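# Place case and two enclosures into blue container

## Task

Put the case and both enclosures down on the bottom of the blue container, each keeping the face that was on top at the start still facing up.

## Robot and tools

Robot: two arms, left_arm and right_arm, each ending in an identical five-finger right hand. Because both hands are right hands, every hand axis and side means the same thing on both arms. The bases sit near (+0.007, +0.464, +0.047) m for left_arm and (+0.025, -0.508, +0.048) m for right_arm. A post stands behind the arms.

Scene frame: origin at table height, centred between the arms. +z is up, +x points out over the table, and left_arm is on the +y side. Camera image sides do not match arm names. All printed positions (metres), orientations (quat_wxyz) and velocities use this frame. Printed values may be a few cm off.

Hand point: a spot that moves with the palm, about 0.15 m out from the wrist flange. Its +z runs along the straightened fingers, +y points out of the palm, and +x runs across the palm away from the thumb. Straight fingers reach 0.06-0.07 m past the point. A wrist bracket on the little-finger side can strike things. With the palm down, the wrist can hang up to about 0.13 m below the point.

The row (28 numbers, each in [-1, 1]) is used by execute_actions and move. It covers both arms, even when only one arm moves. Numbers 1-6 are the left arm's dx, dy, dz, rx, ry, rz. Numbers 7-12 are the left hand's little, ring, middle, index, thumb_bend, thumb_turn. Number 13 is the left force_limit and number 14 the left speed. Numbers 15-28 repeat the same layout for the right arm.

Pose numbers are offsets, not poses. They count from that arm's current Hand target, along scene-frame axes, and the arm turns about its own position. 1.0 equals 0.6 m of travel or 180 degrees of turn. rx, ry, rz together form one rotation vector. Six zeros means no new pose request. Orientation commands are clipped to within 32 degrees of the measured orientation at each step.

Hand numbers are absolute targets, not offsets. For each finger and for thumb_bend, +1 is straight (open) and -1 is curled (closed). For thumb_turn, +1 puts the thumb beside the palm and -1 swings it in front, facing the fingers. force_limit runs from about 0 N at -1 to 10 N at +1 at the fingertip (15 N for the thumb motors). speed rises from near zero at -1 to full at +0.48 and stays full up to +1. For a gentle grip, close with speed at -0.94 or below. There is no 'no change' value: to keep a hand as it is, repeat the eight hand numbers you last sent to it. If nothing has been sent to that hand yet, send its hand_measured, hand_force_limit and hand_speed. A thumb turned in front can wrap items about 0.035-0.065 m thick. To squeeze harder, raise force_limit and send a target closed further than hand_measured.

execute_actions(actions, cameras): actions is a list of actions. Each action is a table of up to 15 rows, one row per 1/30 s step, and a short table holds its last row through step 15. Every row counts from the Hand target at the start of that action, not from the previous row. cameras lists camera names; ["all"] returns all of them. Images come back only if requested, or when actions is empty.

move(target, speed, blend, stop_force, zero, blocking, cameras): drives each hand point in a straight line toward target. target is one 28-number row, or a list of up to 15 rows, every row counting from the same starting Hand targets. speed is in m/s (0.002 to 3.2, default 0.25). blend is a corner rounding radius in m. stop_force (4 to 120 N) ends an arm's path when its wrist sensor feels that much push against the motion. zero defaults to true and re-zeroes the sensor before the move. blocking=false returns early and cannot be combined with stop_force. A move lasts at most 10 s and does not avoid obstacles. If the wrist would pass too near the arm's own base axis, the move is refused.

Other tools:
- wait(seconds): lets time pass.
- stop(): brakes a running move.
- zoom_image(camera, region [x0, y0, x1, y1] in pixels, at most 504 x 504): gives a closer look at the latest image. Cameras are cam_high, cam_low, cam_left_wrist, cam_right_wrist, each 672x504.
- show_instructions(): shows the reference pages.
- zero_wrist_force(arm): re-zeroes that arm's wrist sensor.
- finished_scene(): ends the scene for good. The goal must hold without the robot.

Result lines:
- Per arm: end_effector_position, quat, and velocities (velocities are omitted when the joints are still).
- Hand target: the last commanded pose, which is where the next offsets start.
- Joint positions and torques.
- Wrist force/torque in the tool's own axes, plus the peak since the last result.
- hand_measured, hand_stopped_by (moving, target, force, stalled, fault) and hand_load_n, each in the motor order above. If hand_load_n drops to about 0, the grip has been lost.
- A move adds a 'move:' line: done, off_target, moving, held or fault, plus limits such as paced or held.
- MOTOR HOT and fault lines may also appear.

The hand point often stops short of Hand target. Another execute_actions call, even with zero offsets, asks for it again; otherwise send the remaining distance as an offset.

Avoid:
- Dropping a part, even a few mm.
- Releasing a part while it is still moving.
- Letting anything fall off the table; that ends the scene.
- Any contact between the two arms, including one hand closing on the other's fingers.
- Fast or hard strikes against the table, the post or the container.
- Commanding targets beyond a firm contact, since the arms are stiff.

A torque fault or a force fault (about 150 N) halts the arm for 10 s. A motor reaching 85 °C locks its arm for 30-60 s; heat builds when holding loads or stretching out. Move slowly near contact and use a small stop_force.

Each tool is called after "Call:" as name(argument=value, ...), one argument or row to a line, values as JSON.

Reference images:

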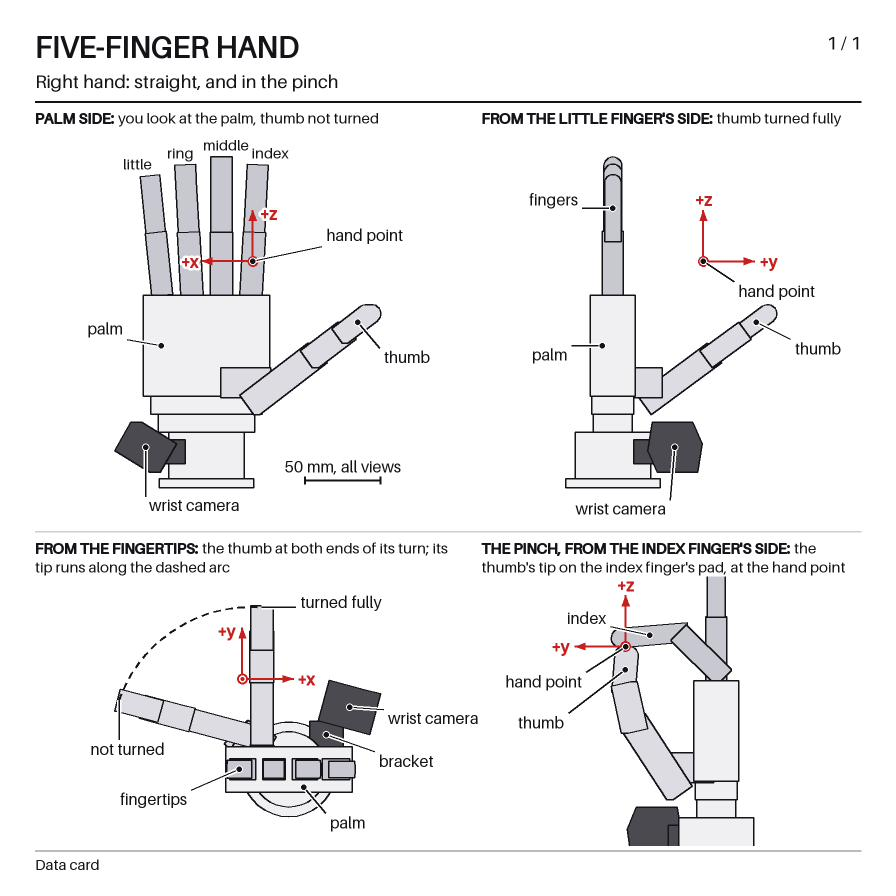

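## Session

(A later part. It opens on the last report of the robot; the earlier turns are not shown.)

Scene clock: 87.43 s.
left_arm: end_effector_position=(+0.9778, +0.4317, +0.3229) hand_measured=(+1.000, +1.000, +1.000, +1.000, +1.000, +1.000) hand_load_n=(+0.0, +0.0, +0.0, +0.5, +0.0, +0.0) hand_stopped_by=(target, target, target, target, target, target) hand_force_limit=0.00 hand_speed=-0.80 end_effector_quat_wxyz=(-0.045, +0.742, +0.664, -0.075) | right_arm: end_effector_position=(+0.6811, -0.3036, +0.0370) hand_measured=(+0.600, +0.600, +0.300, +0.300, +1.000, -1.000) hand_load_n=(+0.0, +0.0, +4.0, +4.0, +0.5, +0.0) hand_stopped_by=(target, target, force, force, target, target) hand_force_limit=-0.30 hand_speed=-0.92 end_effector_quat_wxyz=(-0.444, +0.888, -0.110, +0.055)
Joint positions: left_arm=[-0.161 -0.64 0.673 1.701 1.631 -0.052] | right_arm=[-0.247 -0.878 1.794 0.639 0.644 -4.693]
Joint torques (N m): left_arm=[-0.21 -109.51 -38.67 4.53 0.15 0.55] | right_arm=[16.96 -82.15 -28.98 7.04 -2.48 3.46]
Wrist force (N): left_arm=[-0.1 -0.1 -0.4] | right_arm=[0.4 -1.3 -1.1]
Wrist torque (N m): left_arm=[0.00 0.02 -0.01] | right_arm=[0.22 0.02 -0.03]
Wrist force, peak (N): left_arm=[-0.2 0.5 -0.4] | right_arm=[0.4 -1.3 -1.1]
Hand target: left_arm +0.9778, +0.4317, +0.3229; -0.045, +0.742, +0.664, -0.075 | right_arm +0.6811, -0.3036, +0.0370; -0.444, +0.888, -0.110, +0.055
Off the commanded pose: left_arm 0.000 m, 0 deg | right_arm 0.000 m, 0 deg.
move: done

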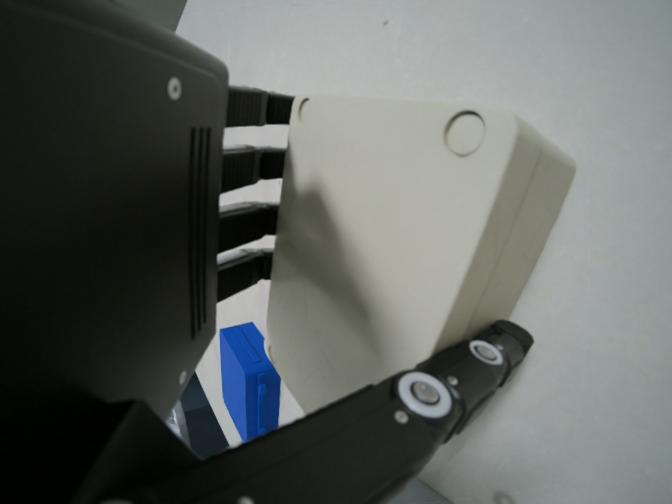

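Call:
move(
  target=[0,0,0,0,0,0,1,1,1,1,1,1,0,-0.8,0,0,0.05,0,0,0,0.6,0.6,-0.2,-0.2,1,-1,-0.3,-0.92],
  cameras=["cam_right_wrist","cam_low","cam_high"],
  speed=0.03,
)

Call:
zoom_image(
  camera="cam_low",
  region=[140, 200, 320, 320],
)

Scene clock: 89.63 s.
left_arm: end_effector_position=(+0.9778, +0.4317, +0.3229) hand_measured=(+1.000, +1.000, +1.000, +1.000, +1.000, +1.000) hand_load_n=(+0.0, +0.0, +0.0, +0.0, +0.0, +0.0) hand_stopped_by=(target, target, target, target, target, target) hand_force_limit=0.00 hand_speed=-0.80 end_effector_quat_wxyz=(-0.045, +0.742, +0.664, -0.075) | right_arm: end_effector_position=(+0.6811, -0.3036, +0.0672) hand_measured=(+0.600, +0.600, +0.300, +0.300, +1.000, -1.000) hand_load_n=(+0.0, +0.0, +4.0, +4.0, +0.5, +0.0) hand_stopped_by=(target, target, force, force, target, target) hand_force_limit=-0.30 hand_speed=-0.92 end_effector_quat_wxyz=(-0.444, +0.888, -0.110, +0.055)
Joint positions: left_arm=[-0.161 -0.64 0.673 1.701 1.631 -0.052] | right_arm=[-0.247 -0.918 1.791 0.682 0.644 -4.693]
Joint torques (N m): left_arm=[-0.94 -109.66 -37.92 4.55 0.29 0.72] | right_arm=[14.05 -68.79 -31.8 1.48 -1.99 3.01]
Wrist force (N): left_arm=[-0.1 0.3 -0.1] | right_arm=[0.0 2.7 1.6]
Wrist torque (N m): left_arm=[0.07 0.02 0.00] | right_arm=[0.05 0.07 -0.05]
Wrist force, peak (N): left_arm=[-0.3 0.2 -0.5] | right_arm=[0.1 3.0 2.3]
Hand target: left_arm +0.9778, +0.4317, +0.3229; -0.045, +0.742, +0.664, -0.075 | right_arm +0.6811, -0.3036, +0.0670; -0.444, +0.888, -0.110, +0.055
Off the commanded pose: left_arm 0.000 m, 0 deg | right_arm 0.000 m, 0 deg.
move: done
Images, in order (width x height): cam_high 672x504, cam_low 672x504, cam_right_wrist 672x504.

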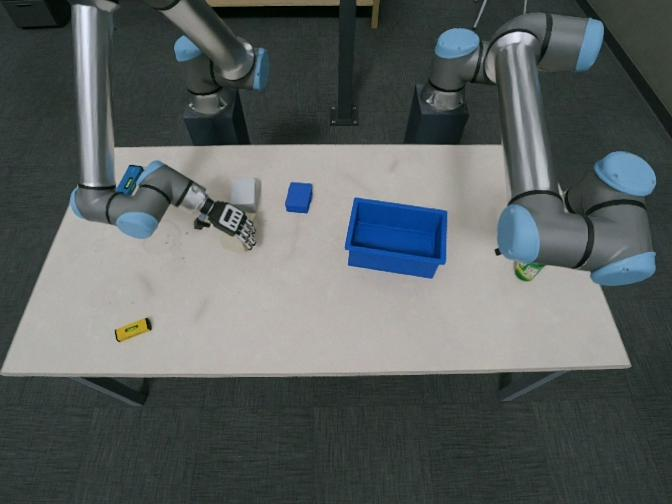

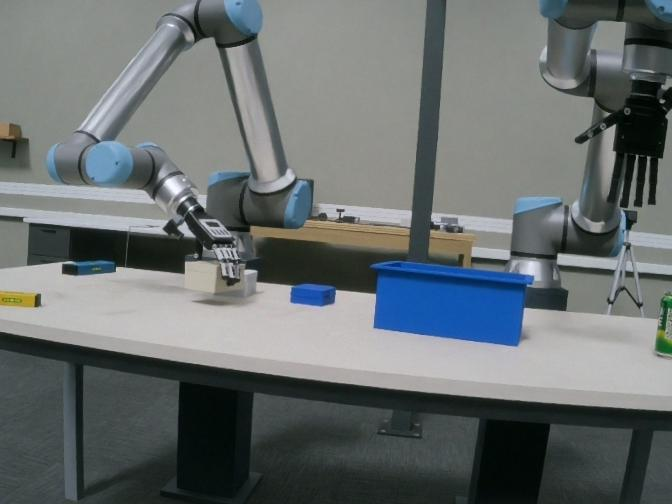

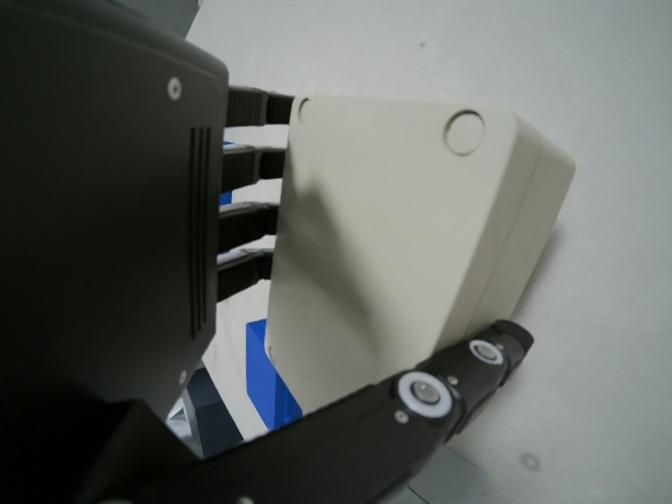

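Scaled by 2.800 from the camera's image (finer frame: 960x720).

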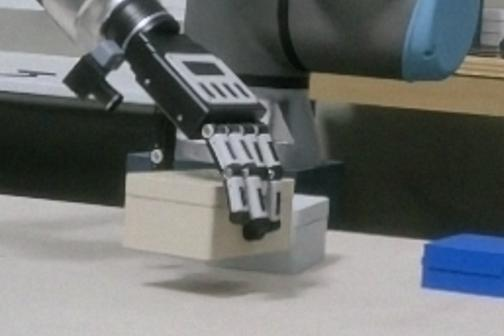

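Call:
zoom_image(
  camera="cam_high",
  region=[335, 185, 400, 285],
)

Call:
zoom_image(
  camera="cam_high",
  region=[395, 190, 460, 290],
)

Scaled by 5.040 from the camera's image (finer frame: 960x720).

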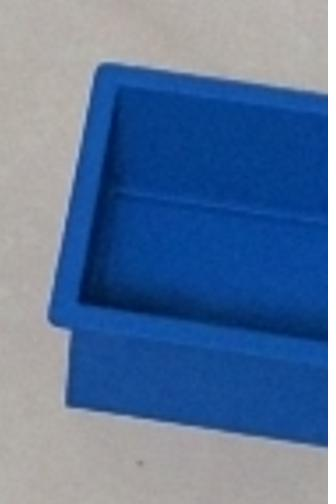

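Scaled by 5.040 from the camera's image (finer frame: 960x720).

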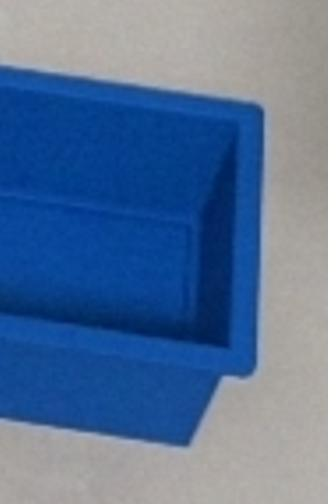

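Call:
zoom_image(
  camera="cam_high",
  region=[195, 170, 295, 270],
)

Scaled by 5.040 from the camera's image (finer frame: 960x720).

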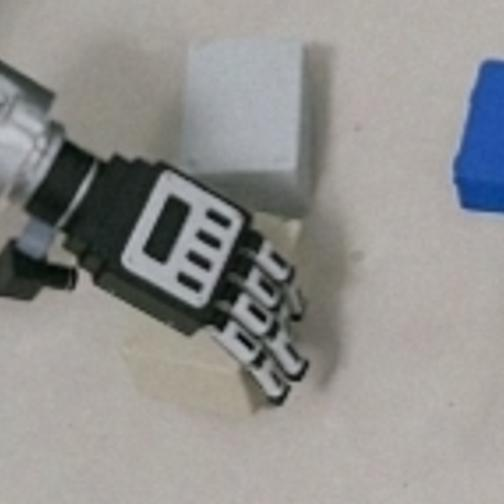

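Call:
move(
  target=[
    [0,0,0,0,0,0,1,1,1,1,1,1,0,-0.8,0,0,0.255,0,0,0,0.4,0.4,-0.2,-0.2,1,-1,-0.3,-0.92],
    [0,0,0,0,0,0,1,1,1,1,1,1,0,-0.8,0.0483,0.9545,0.255,0,0,0.0228,0.4,0.4,-0.2,-0.2,1,-1,-0.3,-0.92],
  ],
  cameras=["all"],
  speed=0.15,
  blend=0.04,
)

Scene clock: 104.87 s.
left_arm: end_effector_position=(+0.9778, +0.4317, +0.3229) hand_measured=(+1.000, +1.000, +1.000, +1.000, +1.000, +1.000) hand_load_n=(+0.0, +0.5, +0.0, +0.0, +0.0, +0.0) hand_stopped_by=(target, target, target, target, target, target) hand_force_limit=0.00 hand_speed=-0.80 end_effector_quat_wxyz=(-0.045, +0.742, +0.664, -0.075) | right_arm: end_effector_position=(+0.7100, +0.2691, +0.2200) hand_measured=(+0.400, +0.400, +0.300, +0.300, +1.000, -1.000) hand_load_n=(+0.0, +0.0, +4.0, +4.0, +0.5, +0.0) hand_stopped_by=(target, target, force, force, target, target) hand_force_limit=-0.30 hand_speed=-0.92 end_effector_quat_wxyz=(-0.445, +0.891, -0.078, +0.039)
Joint positions: left_arm=[-0.161 -0.64 0.673 1.701 1.631 -0.052] | right_arm=[0.513 -0.786 1.063 0.585 0.912 -3.761]
Joint torques (N m): left_arm=[-1.7 -111.33 -38.12 4.9 0.18 1.13] | right_arm=[-7.91 -91.69 -42.84 -1.66 -3.96 -1.06]
Wrist force (N): left_arm=[-0.3 0.0 -0.2] | right_arm=[0.2 2.9 2.0]
Wrist torque (N m): left_arm=[0.01 0.05 -0.02] | right_arm=[0.05 0.02 0.06]
Wrist force, peak (N): left_arm=[-0.4 0.2 -0.5] | right_arm=[-0.2 4.9 3.4]
Hand target: left_arm +0.9778, +0.4317, +0.3229; -0.045, +0.742, +0.664, -0.075 | right_arm +0.7101, +0.2691, +0.2200; -0.446, +0.891, -0.078, +0.039
Off the commanded pose: left_arm 0.000 m, 0 deg | right_arm 0.000 m, 0 deg.
move: done

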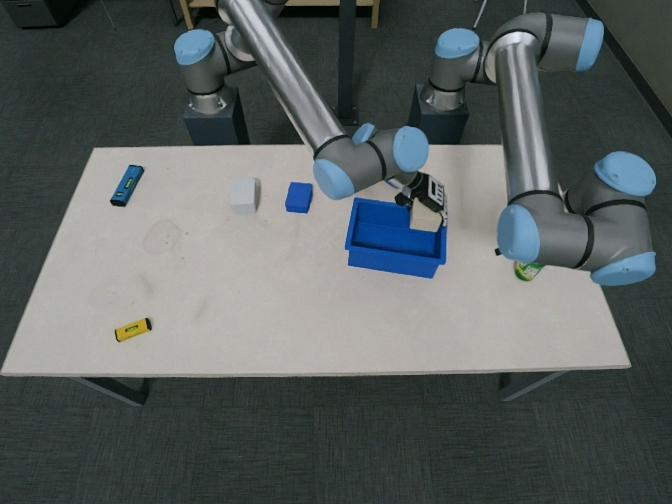

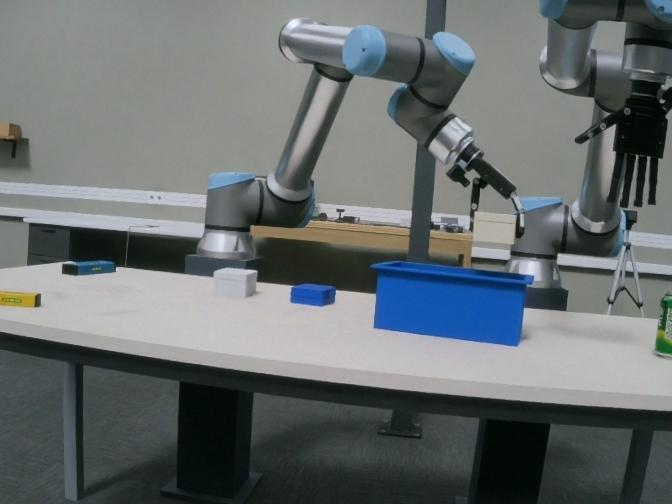

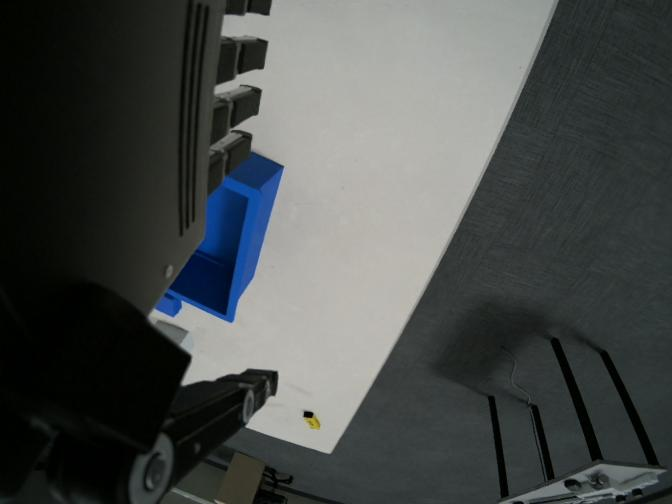

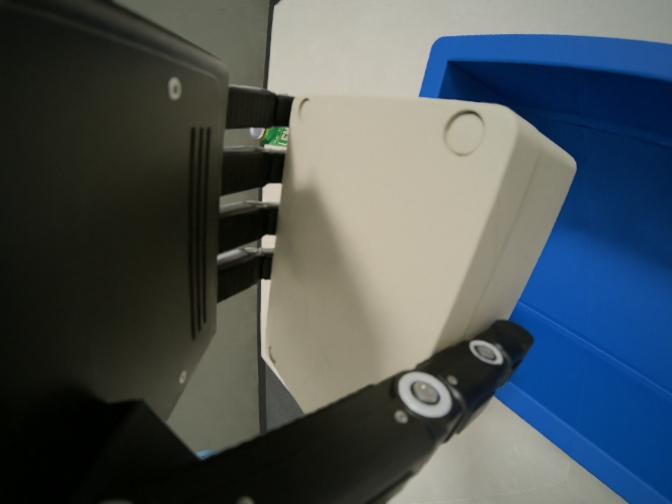

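Call:
zoom_image(
  camera="cam_high",
  region=[340, 160, 460, 290],
)

Call:
zoom_image(
  camera="cam_low",
  region=[360, 130, 560, 350],
)

Scaled by 3.877 from the camera's image (finer frame: 960x720).

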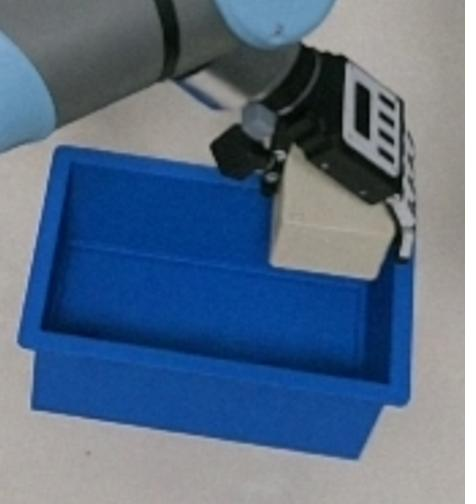

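Scaled by 2.291 from the camera's image (finer frame: 960x720).

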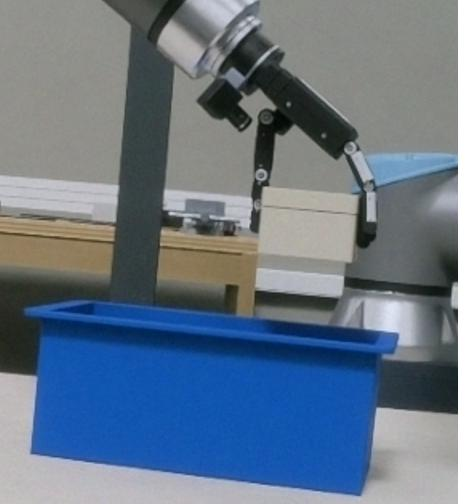

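Call:
move(
  target=[
    [0,0,0,0,0,0,1,1,1,1,1,1,0,-0.8,0.0163,-0.0029,0,0,0,0,0.4,0.4,-0.2,-0.2,1,-1,-0.3,-0.92],
    [0,0,0,0,0,0,1,1,1,1,1,1,0,-0.8,0.0163,-0.0029,-0.1667,0,0,0,0.4,0.4,-0.2,-0.2,1,-1,-0.3,-0.92],
  ],
  cameras=["cam_high","cam_low","cam_right_wrist"],
  speed=0.04,
  stop_force=6,
)

Call:
zoom_image(
  camera="cam_high",
  region=[340, 160, 460, 290],
)

Call:
zoom_image(
  camera="cam_low",
  region=[360, 130, 560, 350],
)

Scene clock: 113.23 s.
left_arm: end_effector_position=(+0.9778, +0.4317, +0.3229) hand_measured=(+1.000, +1.000, +1.000, +1.000, +1.000, +1.000) hand_load_n=(+0.0, +0.0, +0.0, +0.0, +0.0, +0.0) hand_stopped_by=(target, target, target, target, target, target) hand_force_limit=0.00 hand_speed=-0.80 end_effector_quat_wxyz=(-0.045, +0.742, +0.664, -0.075) | right_arm: end_effector_position=(+0.7199, +0.2674, +0.1200) hand_measured=(+0.400, +0.400, +0.300, +0.300, +1.000, -1.000) hand_load_n=(+0.0, +0.0, +4.0, +4.0, +0.5, +0.0) hand_stopped_by=(target, target, force, force, target, target) hand_force_limit=-0.30 hand_speed=-0.92 end_effector_quat_wxyz=(-0.446, +0.891, -0.078, +0.039)
Joint positions: left_arm=[-0.161 -0.64 0.673 1.701 1.631 -0.052] | right_arm=[0.506 -0.713 1.115 0.463 0.907 -3.768]
Joint torques (N m): left_arm=[0.16 -110.81 -38.92 4.65 0.18 0.85] | right_arm=[18.02 -112.75 -49.99 5.48 1.76 3.2]
Wrist force (N): left_arm=[0.0 0.2 -0.1] | right_arm=[0.1 2.4 1.8]
Wrist torque (N m): left_arm=[0.04 0.01 0.01] | right_arm=[-0.01 0.04 0.05]
Wrist force, peak (N): left_arm=[0.0 0.0 -0.7] | right_arm=[0.2 3.1 2.3]
Hand target: left_arm +0.9778, +0.4317, +0.3229; -0.045, +0.742, +0.664, -0.075 | right_arm +0.7199, +0.2674, +0.1200; -0.446, +0.891, -0.078, +0.039
Off the commanded pose: left_arm 0.000 m, 0 deg | right_arm 0.000 m, 0 deg.
move: done

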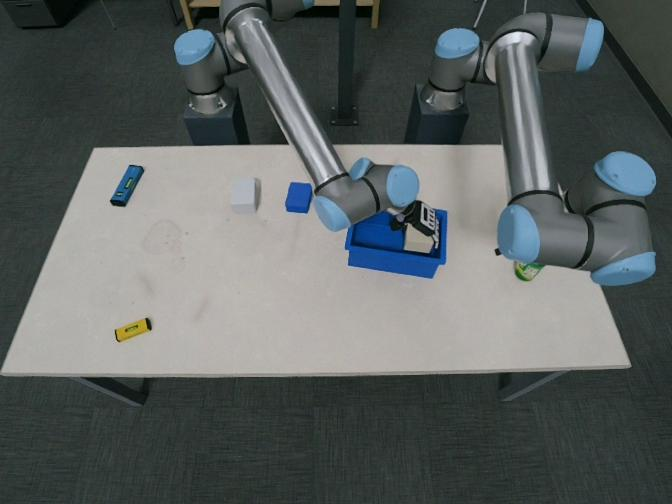

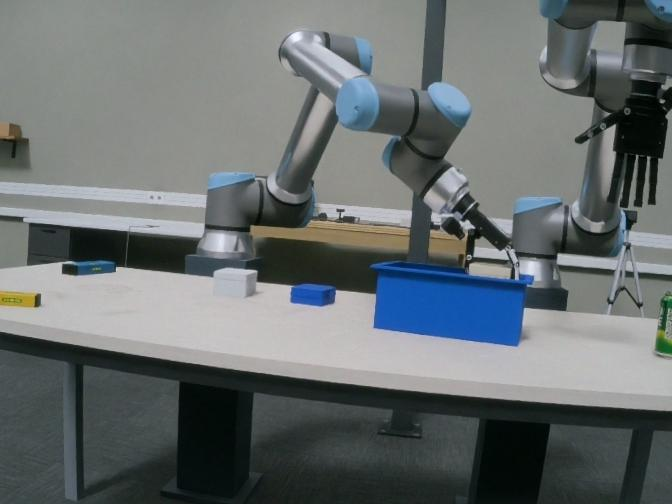

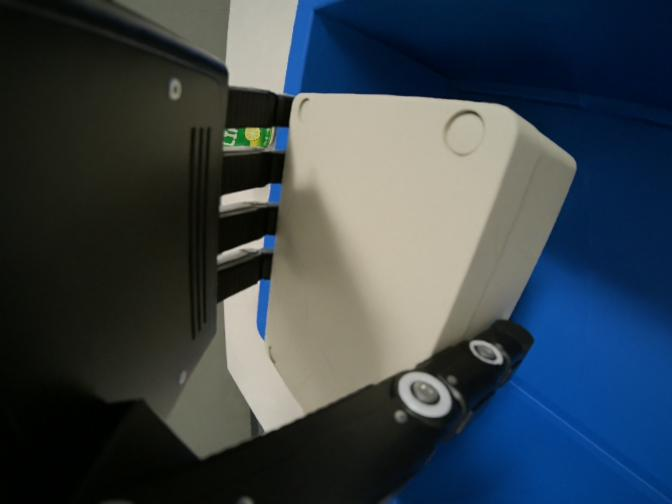

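Scaled by 3.877 from the camera's image (finer frame: 960x720).

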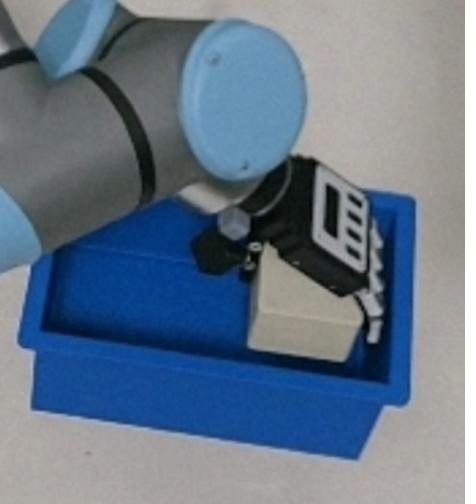

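Scaled by 2.291 from the camera's image (finer frame: 960x720).

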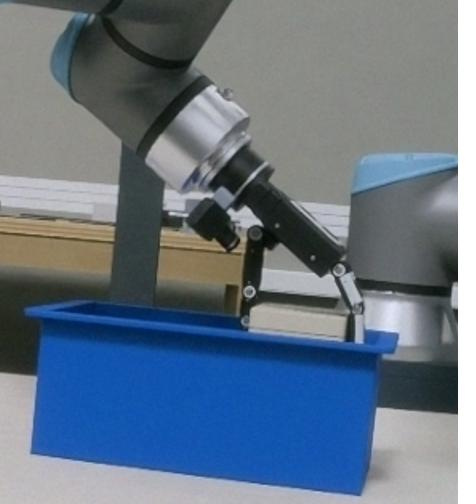

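Call:
move(
  target=[0,0,0,0,0,0,1,1,1,1,1,1,0,-0.8,0,0,-0.1083,0,0,0,0.4,0.4,-0.2,-0.2,1,-1,-0.3,-0.92],
  cameras=["cam_high","cam_low","cam_right_wrist"],
  speed=0.03,
  stop_force=6,
)

Call:
zoom_image(
  camera="cam_high",
  region=[340, 160, 460, 290],
)

Call:
zoom_image(
  camera="cam_low",
  region=[360, 130, 560, 350],
)

Scene clock: 120.10 s.
left_arm: end_effector_position=(+0.9778, +0.4317, +0.3229) hand_measured=(+1.000, +1.000, +1.000, +1.000, +1.000, +1.000) hand_load_n=(+0.0, +0.0, +0.0, +0.0, +0.0, +0.0) hand_stopped_by=(target, target, target, target, target, target) hand_force_limit=0.00 hand_speed=-0.80 end_effector_quat_wxyz=(-0.045, +0.742, +0.664, -0.075) | right_arm: end_effector_position=(+0.7199, +0.2674, +0.0550) hand_measured=(+0.400, +0.400, +0.300, +0.300, +1.000, -1.000) hand_load_n=(+0.0, +0.0, +4.0, +4.0, +0.5, +0.0) hand_stopped_by=(target, target, force, force, target, target) hand_force_limit=-0.30 hand_speed=-0.92 end_effector_quat_wxyz=(-0.446, +0.891, -0.078, +0.039)
Joint positions: left_arm=[-0.161 -0.64 0.673 1.701 1.631 -0.052] | right_arm=[0.506 -0.663 1.145 0.384 0.907 -3.768]
Joint torques (N m): left_arm=[0.72 -108.02 -38.48 4.83 0.45 0.88] | right_arm=[15.72 -111.94 -48.11 5.26 0.22 1.08]
Wrist force (N): left_arm=[-0.3 0.0 -0.1] | right_arm=[-0.2 2.7 1.5]
Wrist torque (N m): left_arm=[0.00 0.04 -0.02] | right_arm=[0.07 0.10 0.05]
Wrist force, peak (N): left_arm=[-0.2 0.0 -0.7] | right_arm=[0.4 3.1 2.2]
Hand target: left_arm +0.9778, +0.4317, +0.3229; -0.045, +0.742, +0.664, -0.075 | right_arm +0.7199, +0.2674, +0.0550; -0.446, +0.891, -0.078, +0.039
Off the commanded pose: left_arm 0.000 m, 0 deg | right_arm 0.000 m, 0 deg.
move: done

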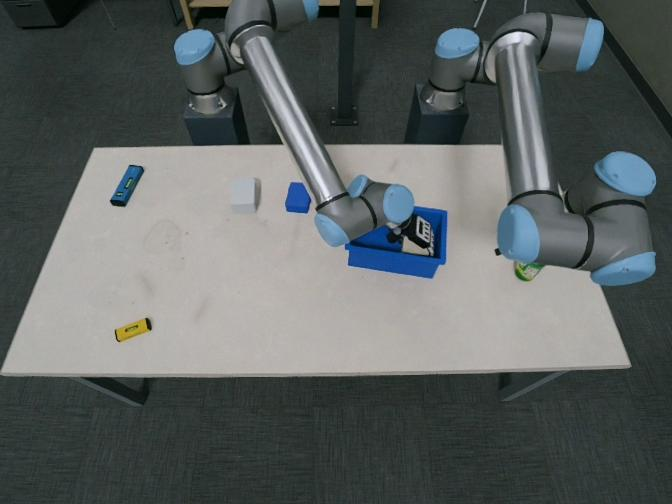

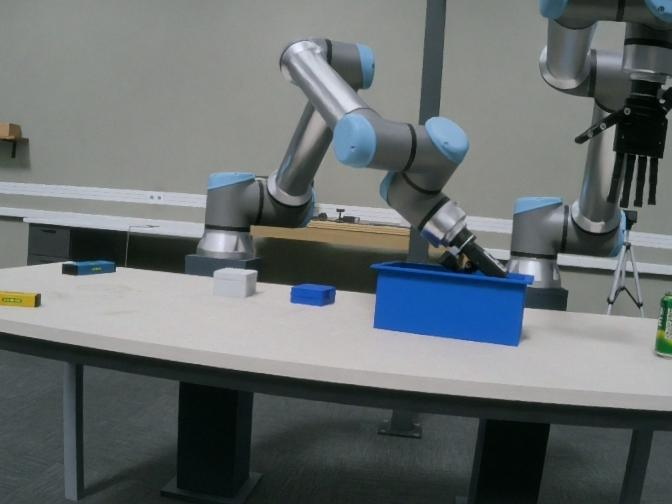

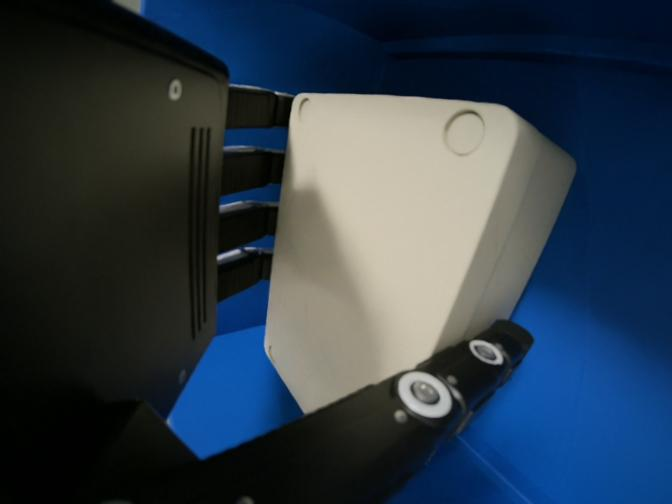

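Scaled by 3.877 from the camera's image (finer frame: 960x720).

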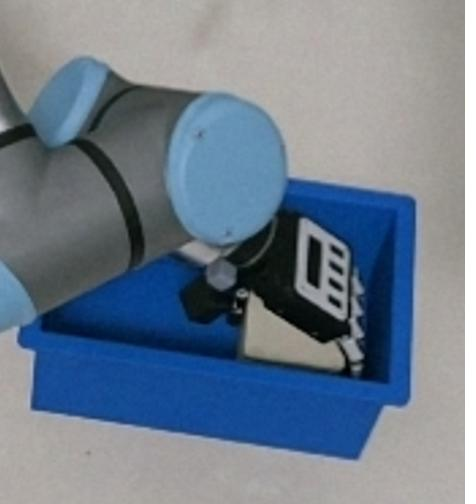

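Scaled by 2.291 from the camera's image (finer frame: 960x720).

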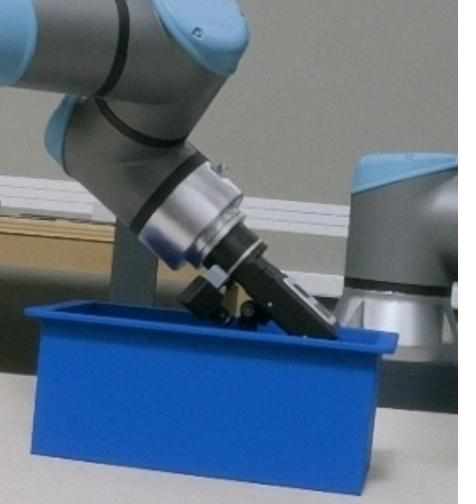

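Call:
move(
  target=[0,0,0,0,0,0,1,1,1,1,1,1,0,-0.8,0,0,-0.0383,0,0,0,0.4,0.4,-0.2,-0.2,1,-1,-0.3,-0.92],
  cameras=["cam_right_wrist"],
  speed=0.006,
  stop_force=4,
)

Scene clock: 124.20 s.
left_arm: end_effector_position=(+0.9778, +0.4317, +0.3229) hand_measured=(+1.000, +1.000, +1.000, +1.000, +1.000, +1.000) hand_load_n=(+0.0, +0.0, +0.0, +0.0, -0.5, +0.0) hand_stopped_by=(target, target, target, target, target, target) hand_force_limit=0.00 hand_speed=-0.80 end_effector_quat_wxyz=(-0.045, +0.742, +0.664, -0.075) | right_arm: end_effector_position=(+0.7199, +0.2674, +0.0419) hand_measured=(+0.400, +0.400, +0.300, +0.300, +1.000, -1.000) hand_load_n=(+0.0, +0.0, +4.0, +4.0, +0.5, +0.0) hand_stopped_by=(target, target, force, force, target, target) hand_force_limit=-0.30 hand_speed=-0.92 end_effector_quat_wxyz=(-0.446, +0.891, -0.078, +0.039)
Joint positions: left_arm=[-0.161 -0.64 0.673 1.701 1.631 -0.052] | right_arm=[0.506 -0.652 1.149 0.368 0.907 -3.768]
Joint torques (N m): left_arm=[1.03 -111.55 -38.52 4.72 0.59 1.36] | right_arm=[9.69 -108.09 -29.93 4.55 -0.62 3.31]
Wrist force (N): left_arm=[0.0 -0.3 -0.3] | right_arm=[-0.3 -2.1 -4.0]
Wrist torque (N m): left_arm=[-0.02 0.00 -0.01] | right_arm=[0.20 0.07 0.04]
Wrist force, peak (N): left_arm=[-0.5 0.1 -0.5] | right_arm=[-0.4 -4.1 -6.1]
Hand target: left_arm +0.9778, +0.4317, +0.3229; -0.045, +0.742, +0.664, -0.075 | right_arm +0.7199, +0.2674, +0.0419; -0.446, +0.891, -0.078, +0.039 (not the last commanded pose)
Off the commanded pose: left_arm 0.000 m, 0 deg | right_arm 0.010 m, 0 deg.
move: contact (right_arm)

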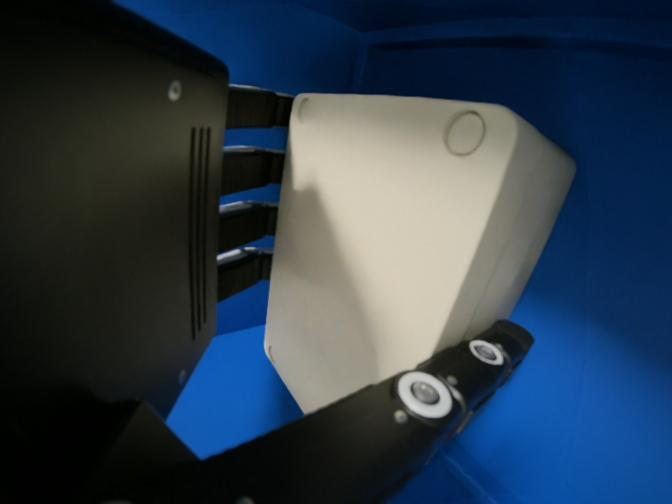

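Call:
move(
  target=[0,0,0,0,0,0,1,1,1,1,1,1,0,-0.8,0,0,0,0,0,0,0.4,0.4,0.42,0.42,1,-1,-0.3,-0.9],
  cameras=["cam_right_wrist"],
)

Scene clock: 125.87 s.
left_arm: end_effector_position=(+0.9778, +0.4317, +0.3229) hand_measured=(+1.000, +1.000, +1.000, +1.000, +1.000, +1.000) hand_load_n=(+0.0, +0.0, +0.0, +0.0, +0.0, +0.0) hand_stopped_by=(target, target, target, target, target, target) hand_force_limit=0.00 hand_speed=-0.80 end_effector_quat_wxyz=(-0.045, +0.742, +0.664, -0.075) | right_arm: end_effector_position=(+0.7199, +0.2674, +0.0419) hand_measured=(+0.400, +0.400, +0.420, +0.420, +1.000, -1.000) hand_load_n=(+0.0, +0.0, +0.0, +0.0, +0.0, +0.0) hand_stopped_by=(target, target, target, target, target, target) hand_force_limit=-0.30 hand_speed=-0.90 end_effector_quat_wxyz=(-0.446, +0.891, -0.078, +0.039)
Joint positions: left_arm=[-0.161 -0.64 0.673 1.701 1.631 -0.052] | right_arm=[0.506 -0.652 1.149 0.368 0.907 -3.768]
Joint torques (N m): left_arm=[0.05 -109.65 -37.12 5.02 0.52 1.25] | right_arm=[12.11 -107.73 -46.07 4.85 -0.38 2.17]
Wrist force (N): left_arm=[0.0 -0.1 -0.4] | right_arm=[0.0 0.6 -0.4]
Wrist torque (N m): left_arm=[0.01 0.01 0.00] | right_arm=[0.05 0.08 0.04]
Wrist force, peak (N): left_arm=[0.0 0.2 -0.7] | right_arm=[0.0 -2.0 -4.2]
Hand target: left_arm +0.9778, +0.4317, +0.3229; -0.045, +0.742, +0.664, -0.075 | right_arm +0.7199, +0.2674, +0.0419; -0.446, +0.891, -0.078, +0.039
Off the commanded pose: left_arm 0.000 m, 0 deg | right_arm 0.000 m, 0 deg.
move: done

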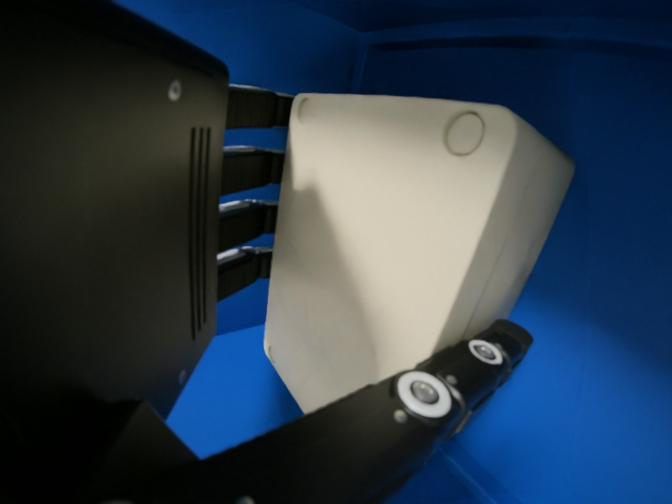

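Call:
move(
  target=[
    [0,0,0,0,0,0,1,1,1,1,1,1,0,-0.8,-0.0012,-0.0066,0,0,0,0,0.4,0.4,0.42,0.42,1,-1,-0.3,-0.9],
    [0,0,0,0,0,0,1,1,1,1,1,1,0,-0.8,-0.0012,-0.0066,0.1,0,0,0,0.4,0.4,0.42,0.42,1,-1,-0.3,-0.9],
    [0,0,0,0,0,0,1,1,1,1,1,1,0,-0.8,-0.063,-0.1648,0.1,0,0,0,0.4,0.4,0.42,0.42,1,-1,-0.3,-0.9],
  ],
  cameras=["cam_high","cam_low","cam_right_wrist"],
  speed=[0.01,0.05,0.06],
  stop_force=8,
)

Call:
zoom_image(
  camera="cam_high",
  region=[340, 160, 460, 290],
)

Scene clock: 134.63 s.
left_arm: end_effector_position=(+0.9778, +0.4317, +0.3229) hand_measured=(+1.000, +1.000, +1.000, +1.000, +1.000, +1.000) hand_load_n=(+0.0, +0.0, +0.0, +0.0, +0.0, +0.0) hand_stopped_by=(target, target, target, target, target, target) hand_force_limit=0.00 hand_speed=-0.80 end_effector_quat_wxyz=(-0.045, +0.742, +0.664, -0.075) | right_arm: end_effector_position=(+0.6821, +0.1685, +0.1019) hand_measured=(+0.400, +0.400, +0.420, +0.420, +1.000, -1.000) hand_load_n=(+0.0, +0.0, +0.0, +0.0, +0.0, +0.0) hand_stopped_by=(target, target, target, target, target, target) hand_force_limit=-0.30 hand_speed=-0.90 end_effector_quat_wxyz=(-0.446, +0.891, -0.078, +0.039)
Joint positions: left_arm=[-0.161 -0.64 0.673 1.701 1.631 -0.052] | right_arm=[0.423 -0.831 1.382 0.369 0.855 -3.851]
Joint torques (N m): left_arm=[-0.82 -109.5 -38.27 4.93 0.62 1.5] | right_arm=[18.61 -82.7 -45.45 5.82 2.15 3.36]
Wrist force (N): left_arm=[-0.3 0.0 -0.6] | right_arm=[-0.2 0.2 -0.2]
Wrist torque (N m): left_arm=[0.02 0.05 -0.02] | right_arm=[0.02 0.11 0.00]
Wrist force, peak (N): left_arm=[0.3 0.1 -0.7] | right_arm=[0.4 0.5 1.2]
Hand target: left_arm +0.9778, +0.4317, +0.3229; -0.045, +0.742, +0.664, -0.075 | right_arm +0.6821, +0.1685, +0.1019; -0.446, +0.891, -0.078, +0.039
Off the commanded pose: left_arm 0.000 m, 0 deg | right_arm 0.000 m, 0 deg.
move: done

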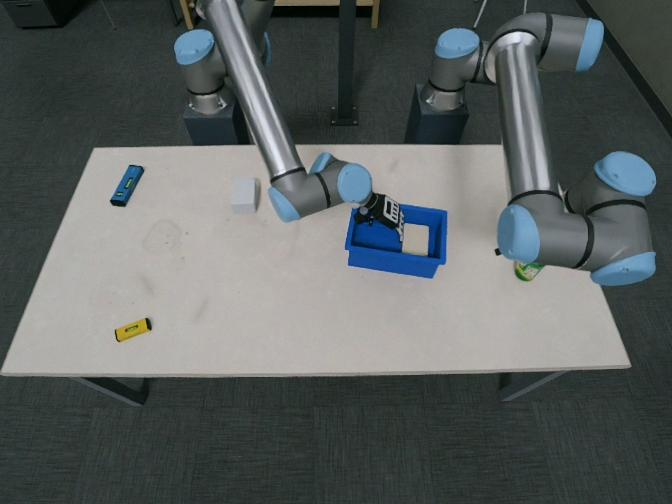

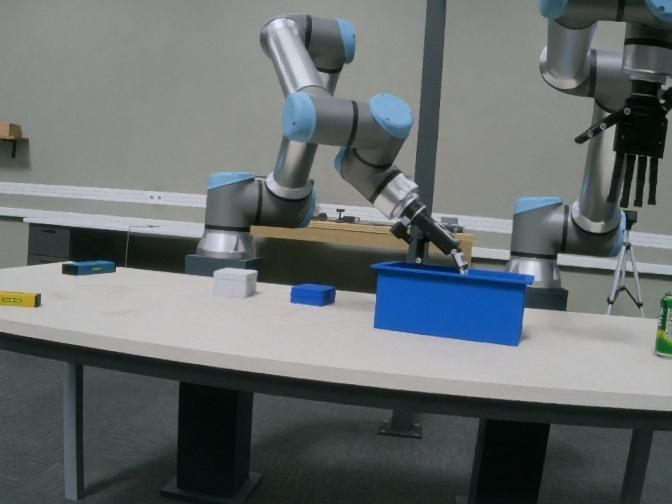

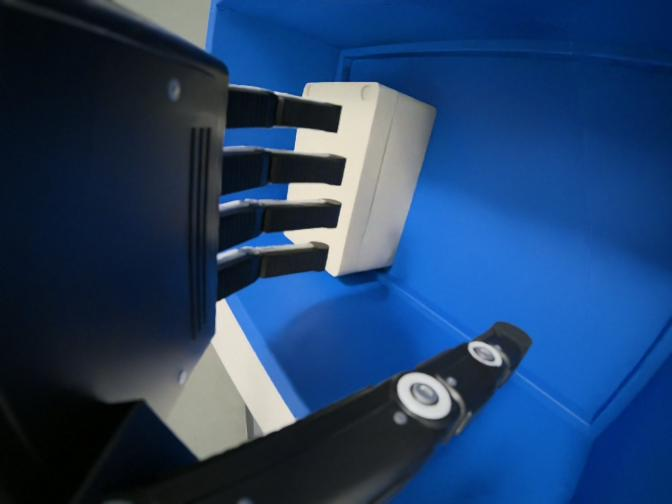

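Scaled by 3.877 from the camera's image (finer frame: 960x720).

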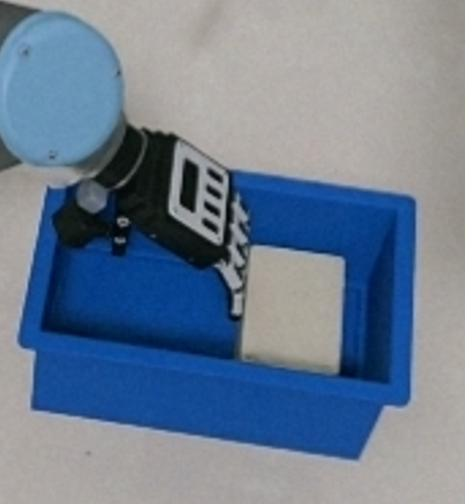

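Call:
move(
  target=[
    [0,0,0,0,0,0,1,1,1,1,1,1,0,-0.8,-0.0006,-0.0033,0,0,0,0,0.3,0.3,0.3,0.3,1,-1,-0.3,-0.8],
    [0,0,0,0,0,0,1,1,1,1,1,1,0,-0.8,-0.0006,-0.0033,-0.08,0,0,0,0.3,0.3,0.3,0.3,1,-1,-0.3,-0.8],
  ],
  cameras=["cam_high","cam_low","cam_right_wrist"],
  speed=[0.01,0.03],
)

Call:
zoom_image(
  camera="cam_high",
  region=[340, 160, 460, 290],
)

Call:
zoom_image(
  camera="cam_low",
  region=[360, 130, 560, 350],
)

Scene clock: 139.07 s.
left_arm: end_effector_position=(+0.9778, +0.4317, +0.3229) hand_measured=(+1.000, +1.000, +1.000, +1.000, +1.000, +1.000) hand_load_n=(+0.0, +0.0, +0.0, +0.0, +0.0, +0.0) hand_stopped_by=(target, target, target, target, target, target) hand_force_limit=0.00 hand_speed=-0.80 end_effector_quat_wxyz=(-0.045, +0.742, +0.664, -0.075) | right_arm: end_effector_position=(+0.6817, +0.1665, +0.0537) hand_measured=(+0.300, +0.300, +0.300, +0.300, +1.000, -1.000) hand_load_n=(+0.5, +0.0, +0.0, +0.0, +0.0, +0.0) hand_stopped_by=(target, target, target, target, target, target) hand_force_limit=-0.30 hand_speed=-0.80 end_effector_quat_wxyz=(-0.446, +0.891, -0.078, +0.039)
Joint positions: left_arm=[-0.161 -0.64 0.673 1.701 1.631 -0.052] | right_arm=[0.421 -0.789 1.404 0.306 0.854 -3.854]
Joint torques (N m): left_arm=[0.01 -112.44 -37.44 4.85 0.74 1.48] | right_arm=[-18.4 -101.29 -27.53 4.49 0.13 3.02]
Wrist force (N): left_arm=[-0.2 -0.1 -0.2] | right_arm=[0.4 0.2 0.3]
Wrist torque (N m): left_arm=[-0.02 0.03 -0.01] | right_arm=[-0.02 0.01 0.07]
Wrist force, peak (N): left_arm=[-0.2 0.2 -0.7] | right_arm=[-0.2 0.7 0.5]
Hand target: left_arm +0.9778, +0.4317, +0.3229; -0.045, +0.742, +0.664, -0.075 | right_arm +0.6817, +0.1665, +0.0539; -0.446, +0.891, -0.078, +0.039
Off the commanded pose: left_arm 0.000 m, 0 deg | right_arm 0.000 m, 0 deg.
move: done

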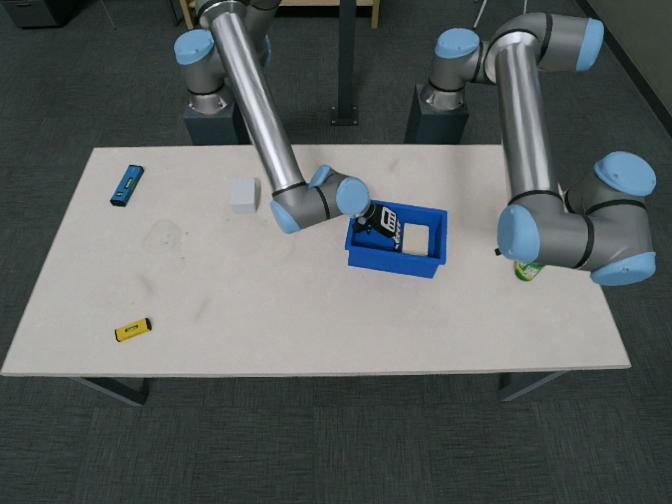

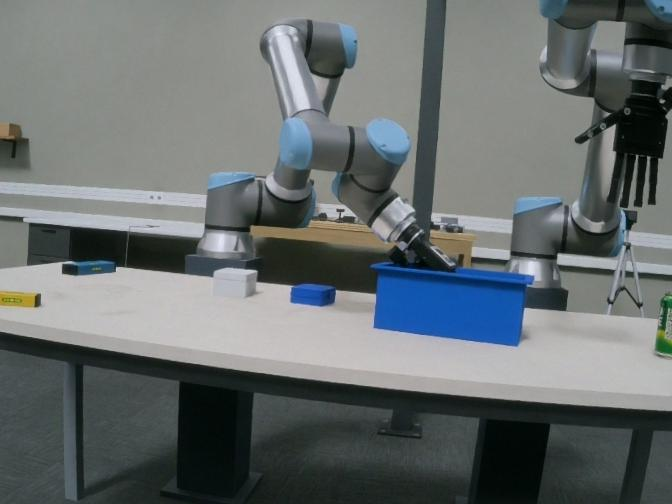

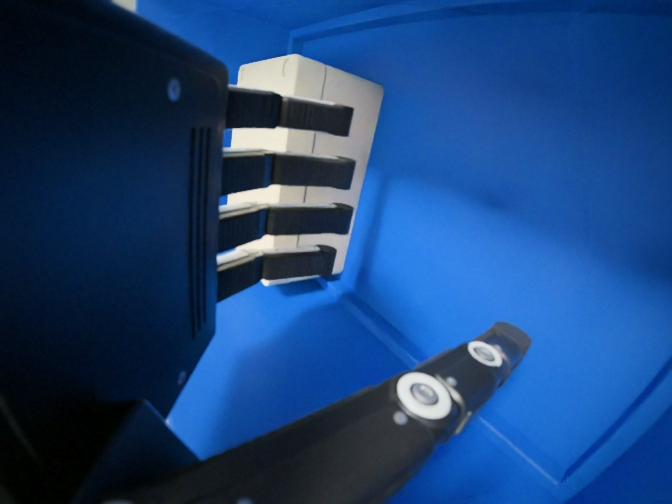

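Scaled by 3.877 from the camera's image (finer frame: 960x720).

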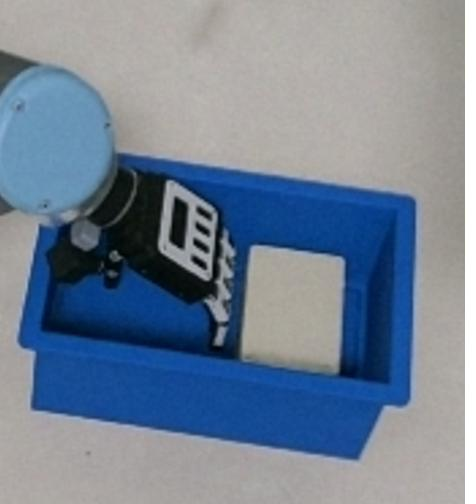

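Scaled by 2.291 from the camera's image (finer frame: 960x720).

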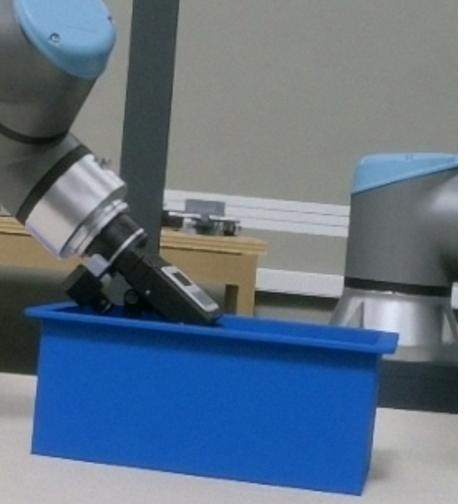

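Call:
move(
  target=[0,0,0,0,0,0,1,1,1,1,1,1,0,-0.8,0.013,0.0739,0,0,0,0,0.3,0.3,0.3,0.3,1,-1,-0.3,-0.8],
  cameras=["cam_high","cam_right_wrist"],
  speed=0.012,
  stop_force=5,
)

Call:
zoom_image(
  camera="cam_high",
  region=[340, 160, 460, 290],
)

Scene clock: 144.93 s.
left_arm: end_effector_position=(+0.9778, +0.4317, +0.3229) hand_measured=(+1.000, +1.000, +1.000, +1.000, +1.000, +1.000) hand_load_n=(+0.0, +0.0, +0.0, +0.0, +0.0, +0.0) hand_stopped_by=(target, target, target, target, target, target) hand_force_limit=0.00 hand_speed=-0.80 end_effector_quat_wxyz=(-0.045, +0.742, +0.664, -0.075) | right_arm: end_effector_position=(+0.6895, +0.2109, +0.0539) hand_measured=(+0.300, +0.300, +0.300, +0.300, +1.000, -1.000) hand_load_n=(+0.0, -1.0, +0.0, +0.0, +0.0, +0.0) hand_stopped_by=(target, target, target, target, target, target) hand_force_limit=-0.30 hand_speed=-0.80 end_effector_quat_wxyz=(-0.446, +0.891, -0.078, +0.039)
Joint positions: left_arm=[-0.161 -0.64 0.673 1.701 1.631 -0.052] | right_arm=[0.465 -0.748 1.317 0.321 0.881 -3.808]
Joint torques (N m): left_arm=[-0.77 -112.58 -38.21 4.76 0.55 1.23] | right_arm=[-17.08 -103.82 -19.65 1.08 -3.85 -1.68]
Wrist force (N): left_arm=[-0.1 -0.2 -0.1] | right_arm=[-0.3 0.8 -0.2]
Wrist torque (N m): left_arm=[-0.02 0.02 -0.02] | right_arm=[-0.03 0.12 -0.08]
Wrist force, peak (N): left_arm=[-0.1 -0.2 -0.7] | right_arm=[0.2 0.5 -2.1]
Hand target: left_arm +0.9778, +0.4317, +0.3229; -0.045, +0.742, +0.664, -0.075 | right_arm +0.6895, +0.2109, +0.0539; -0.446, +0.891, -0.078, +0.039
Off the commanded pose: left_arm 0.000 m, 0 deg | right_arm 0.000 m, 0 deg.
move: done

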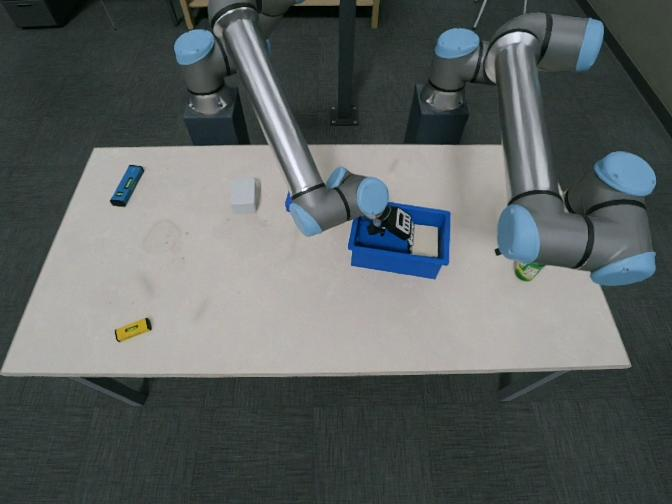

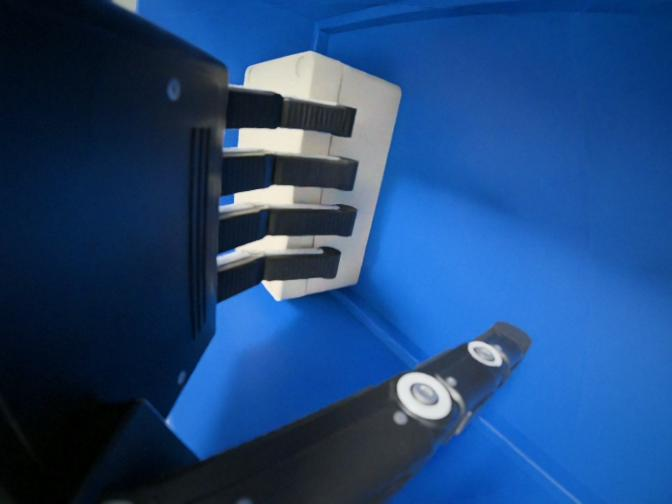

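Scaled by 3.877 from the camera's image (finer frame: 960x720).

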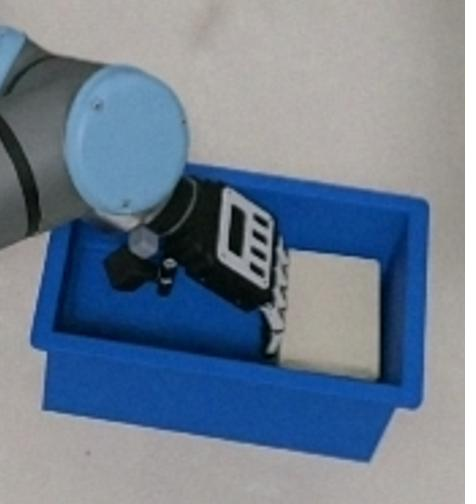

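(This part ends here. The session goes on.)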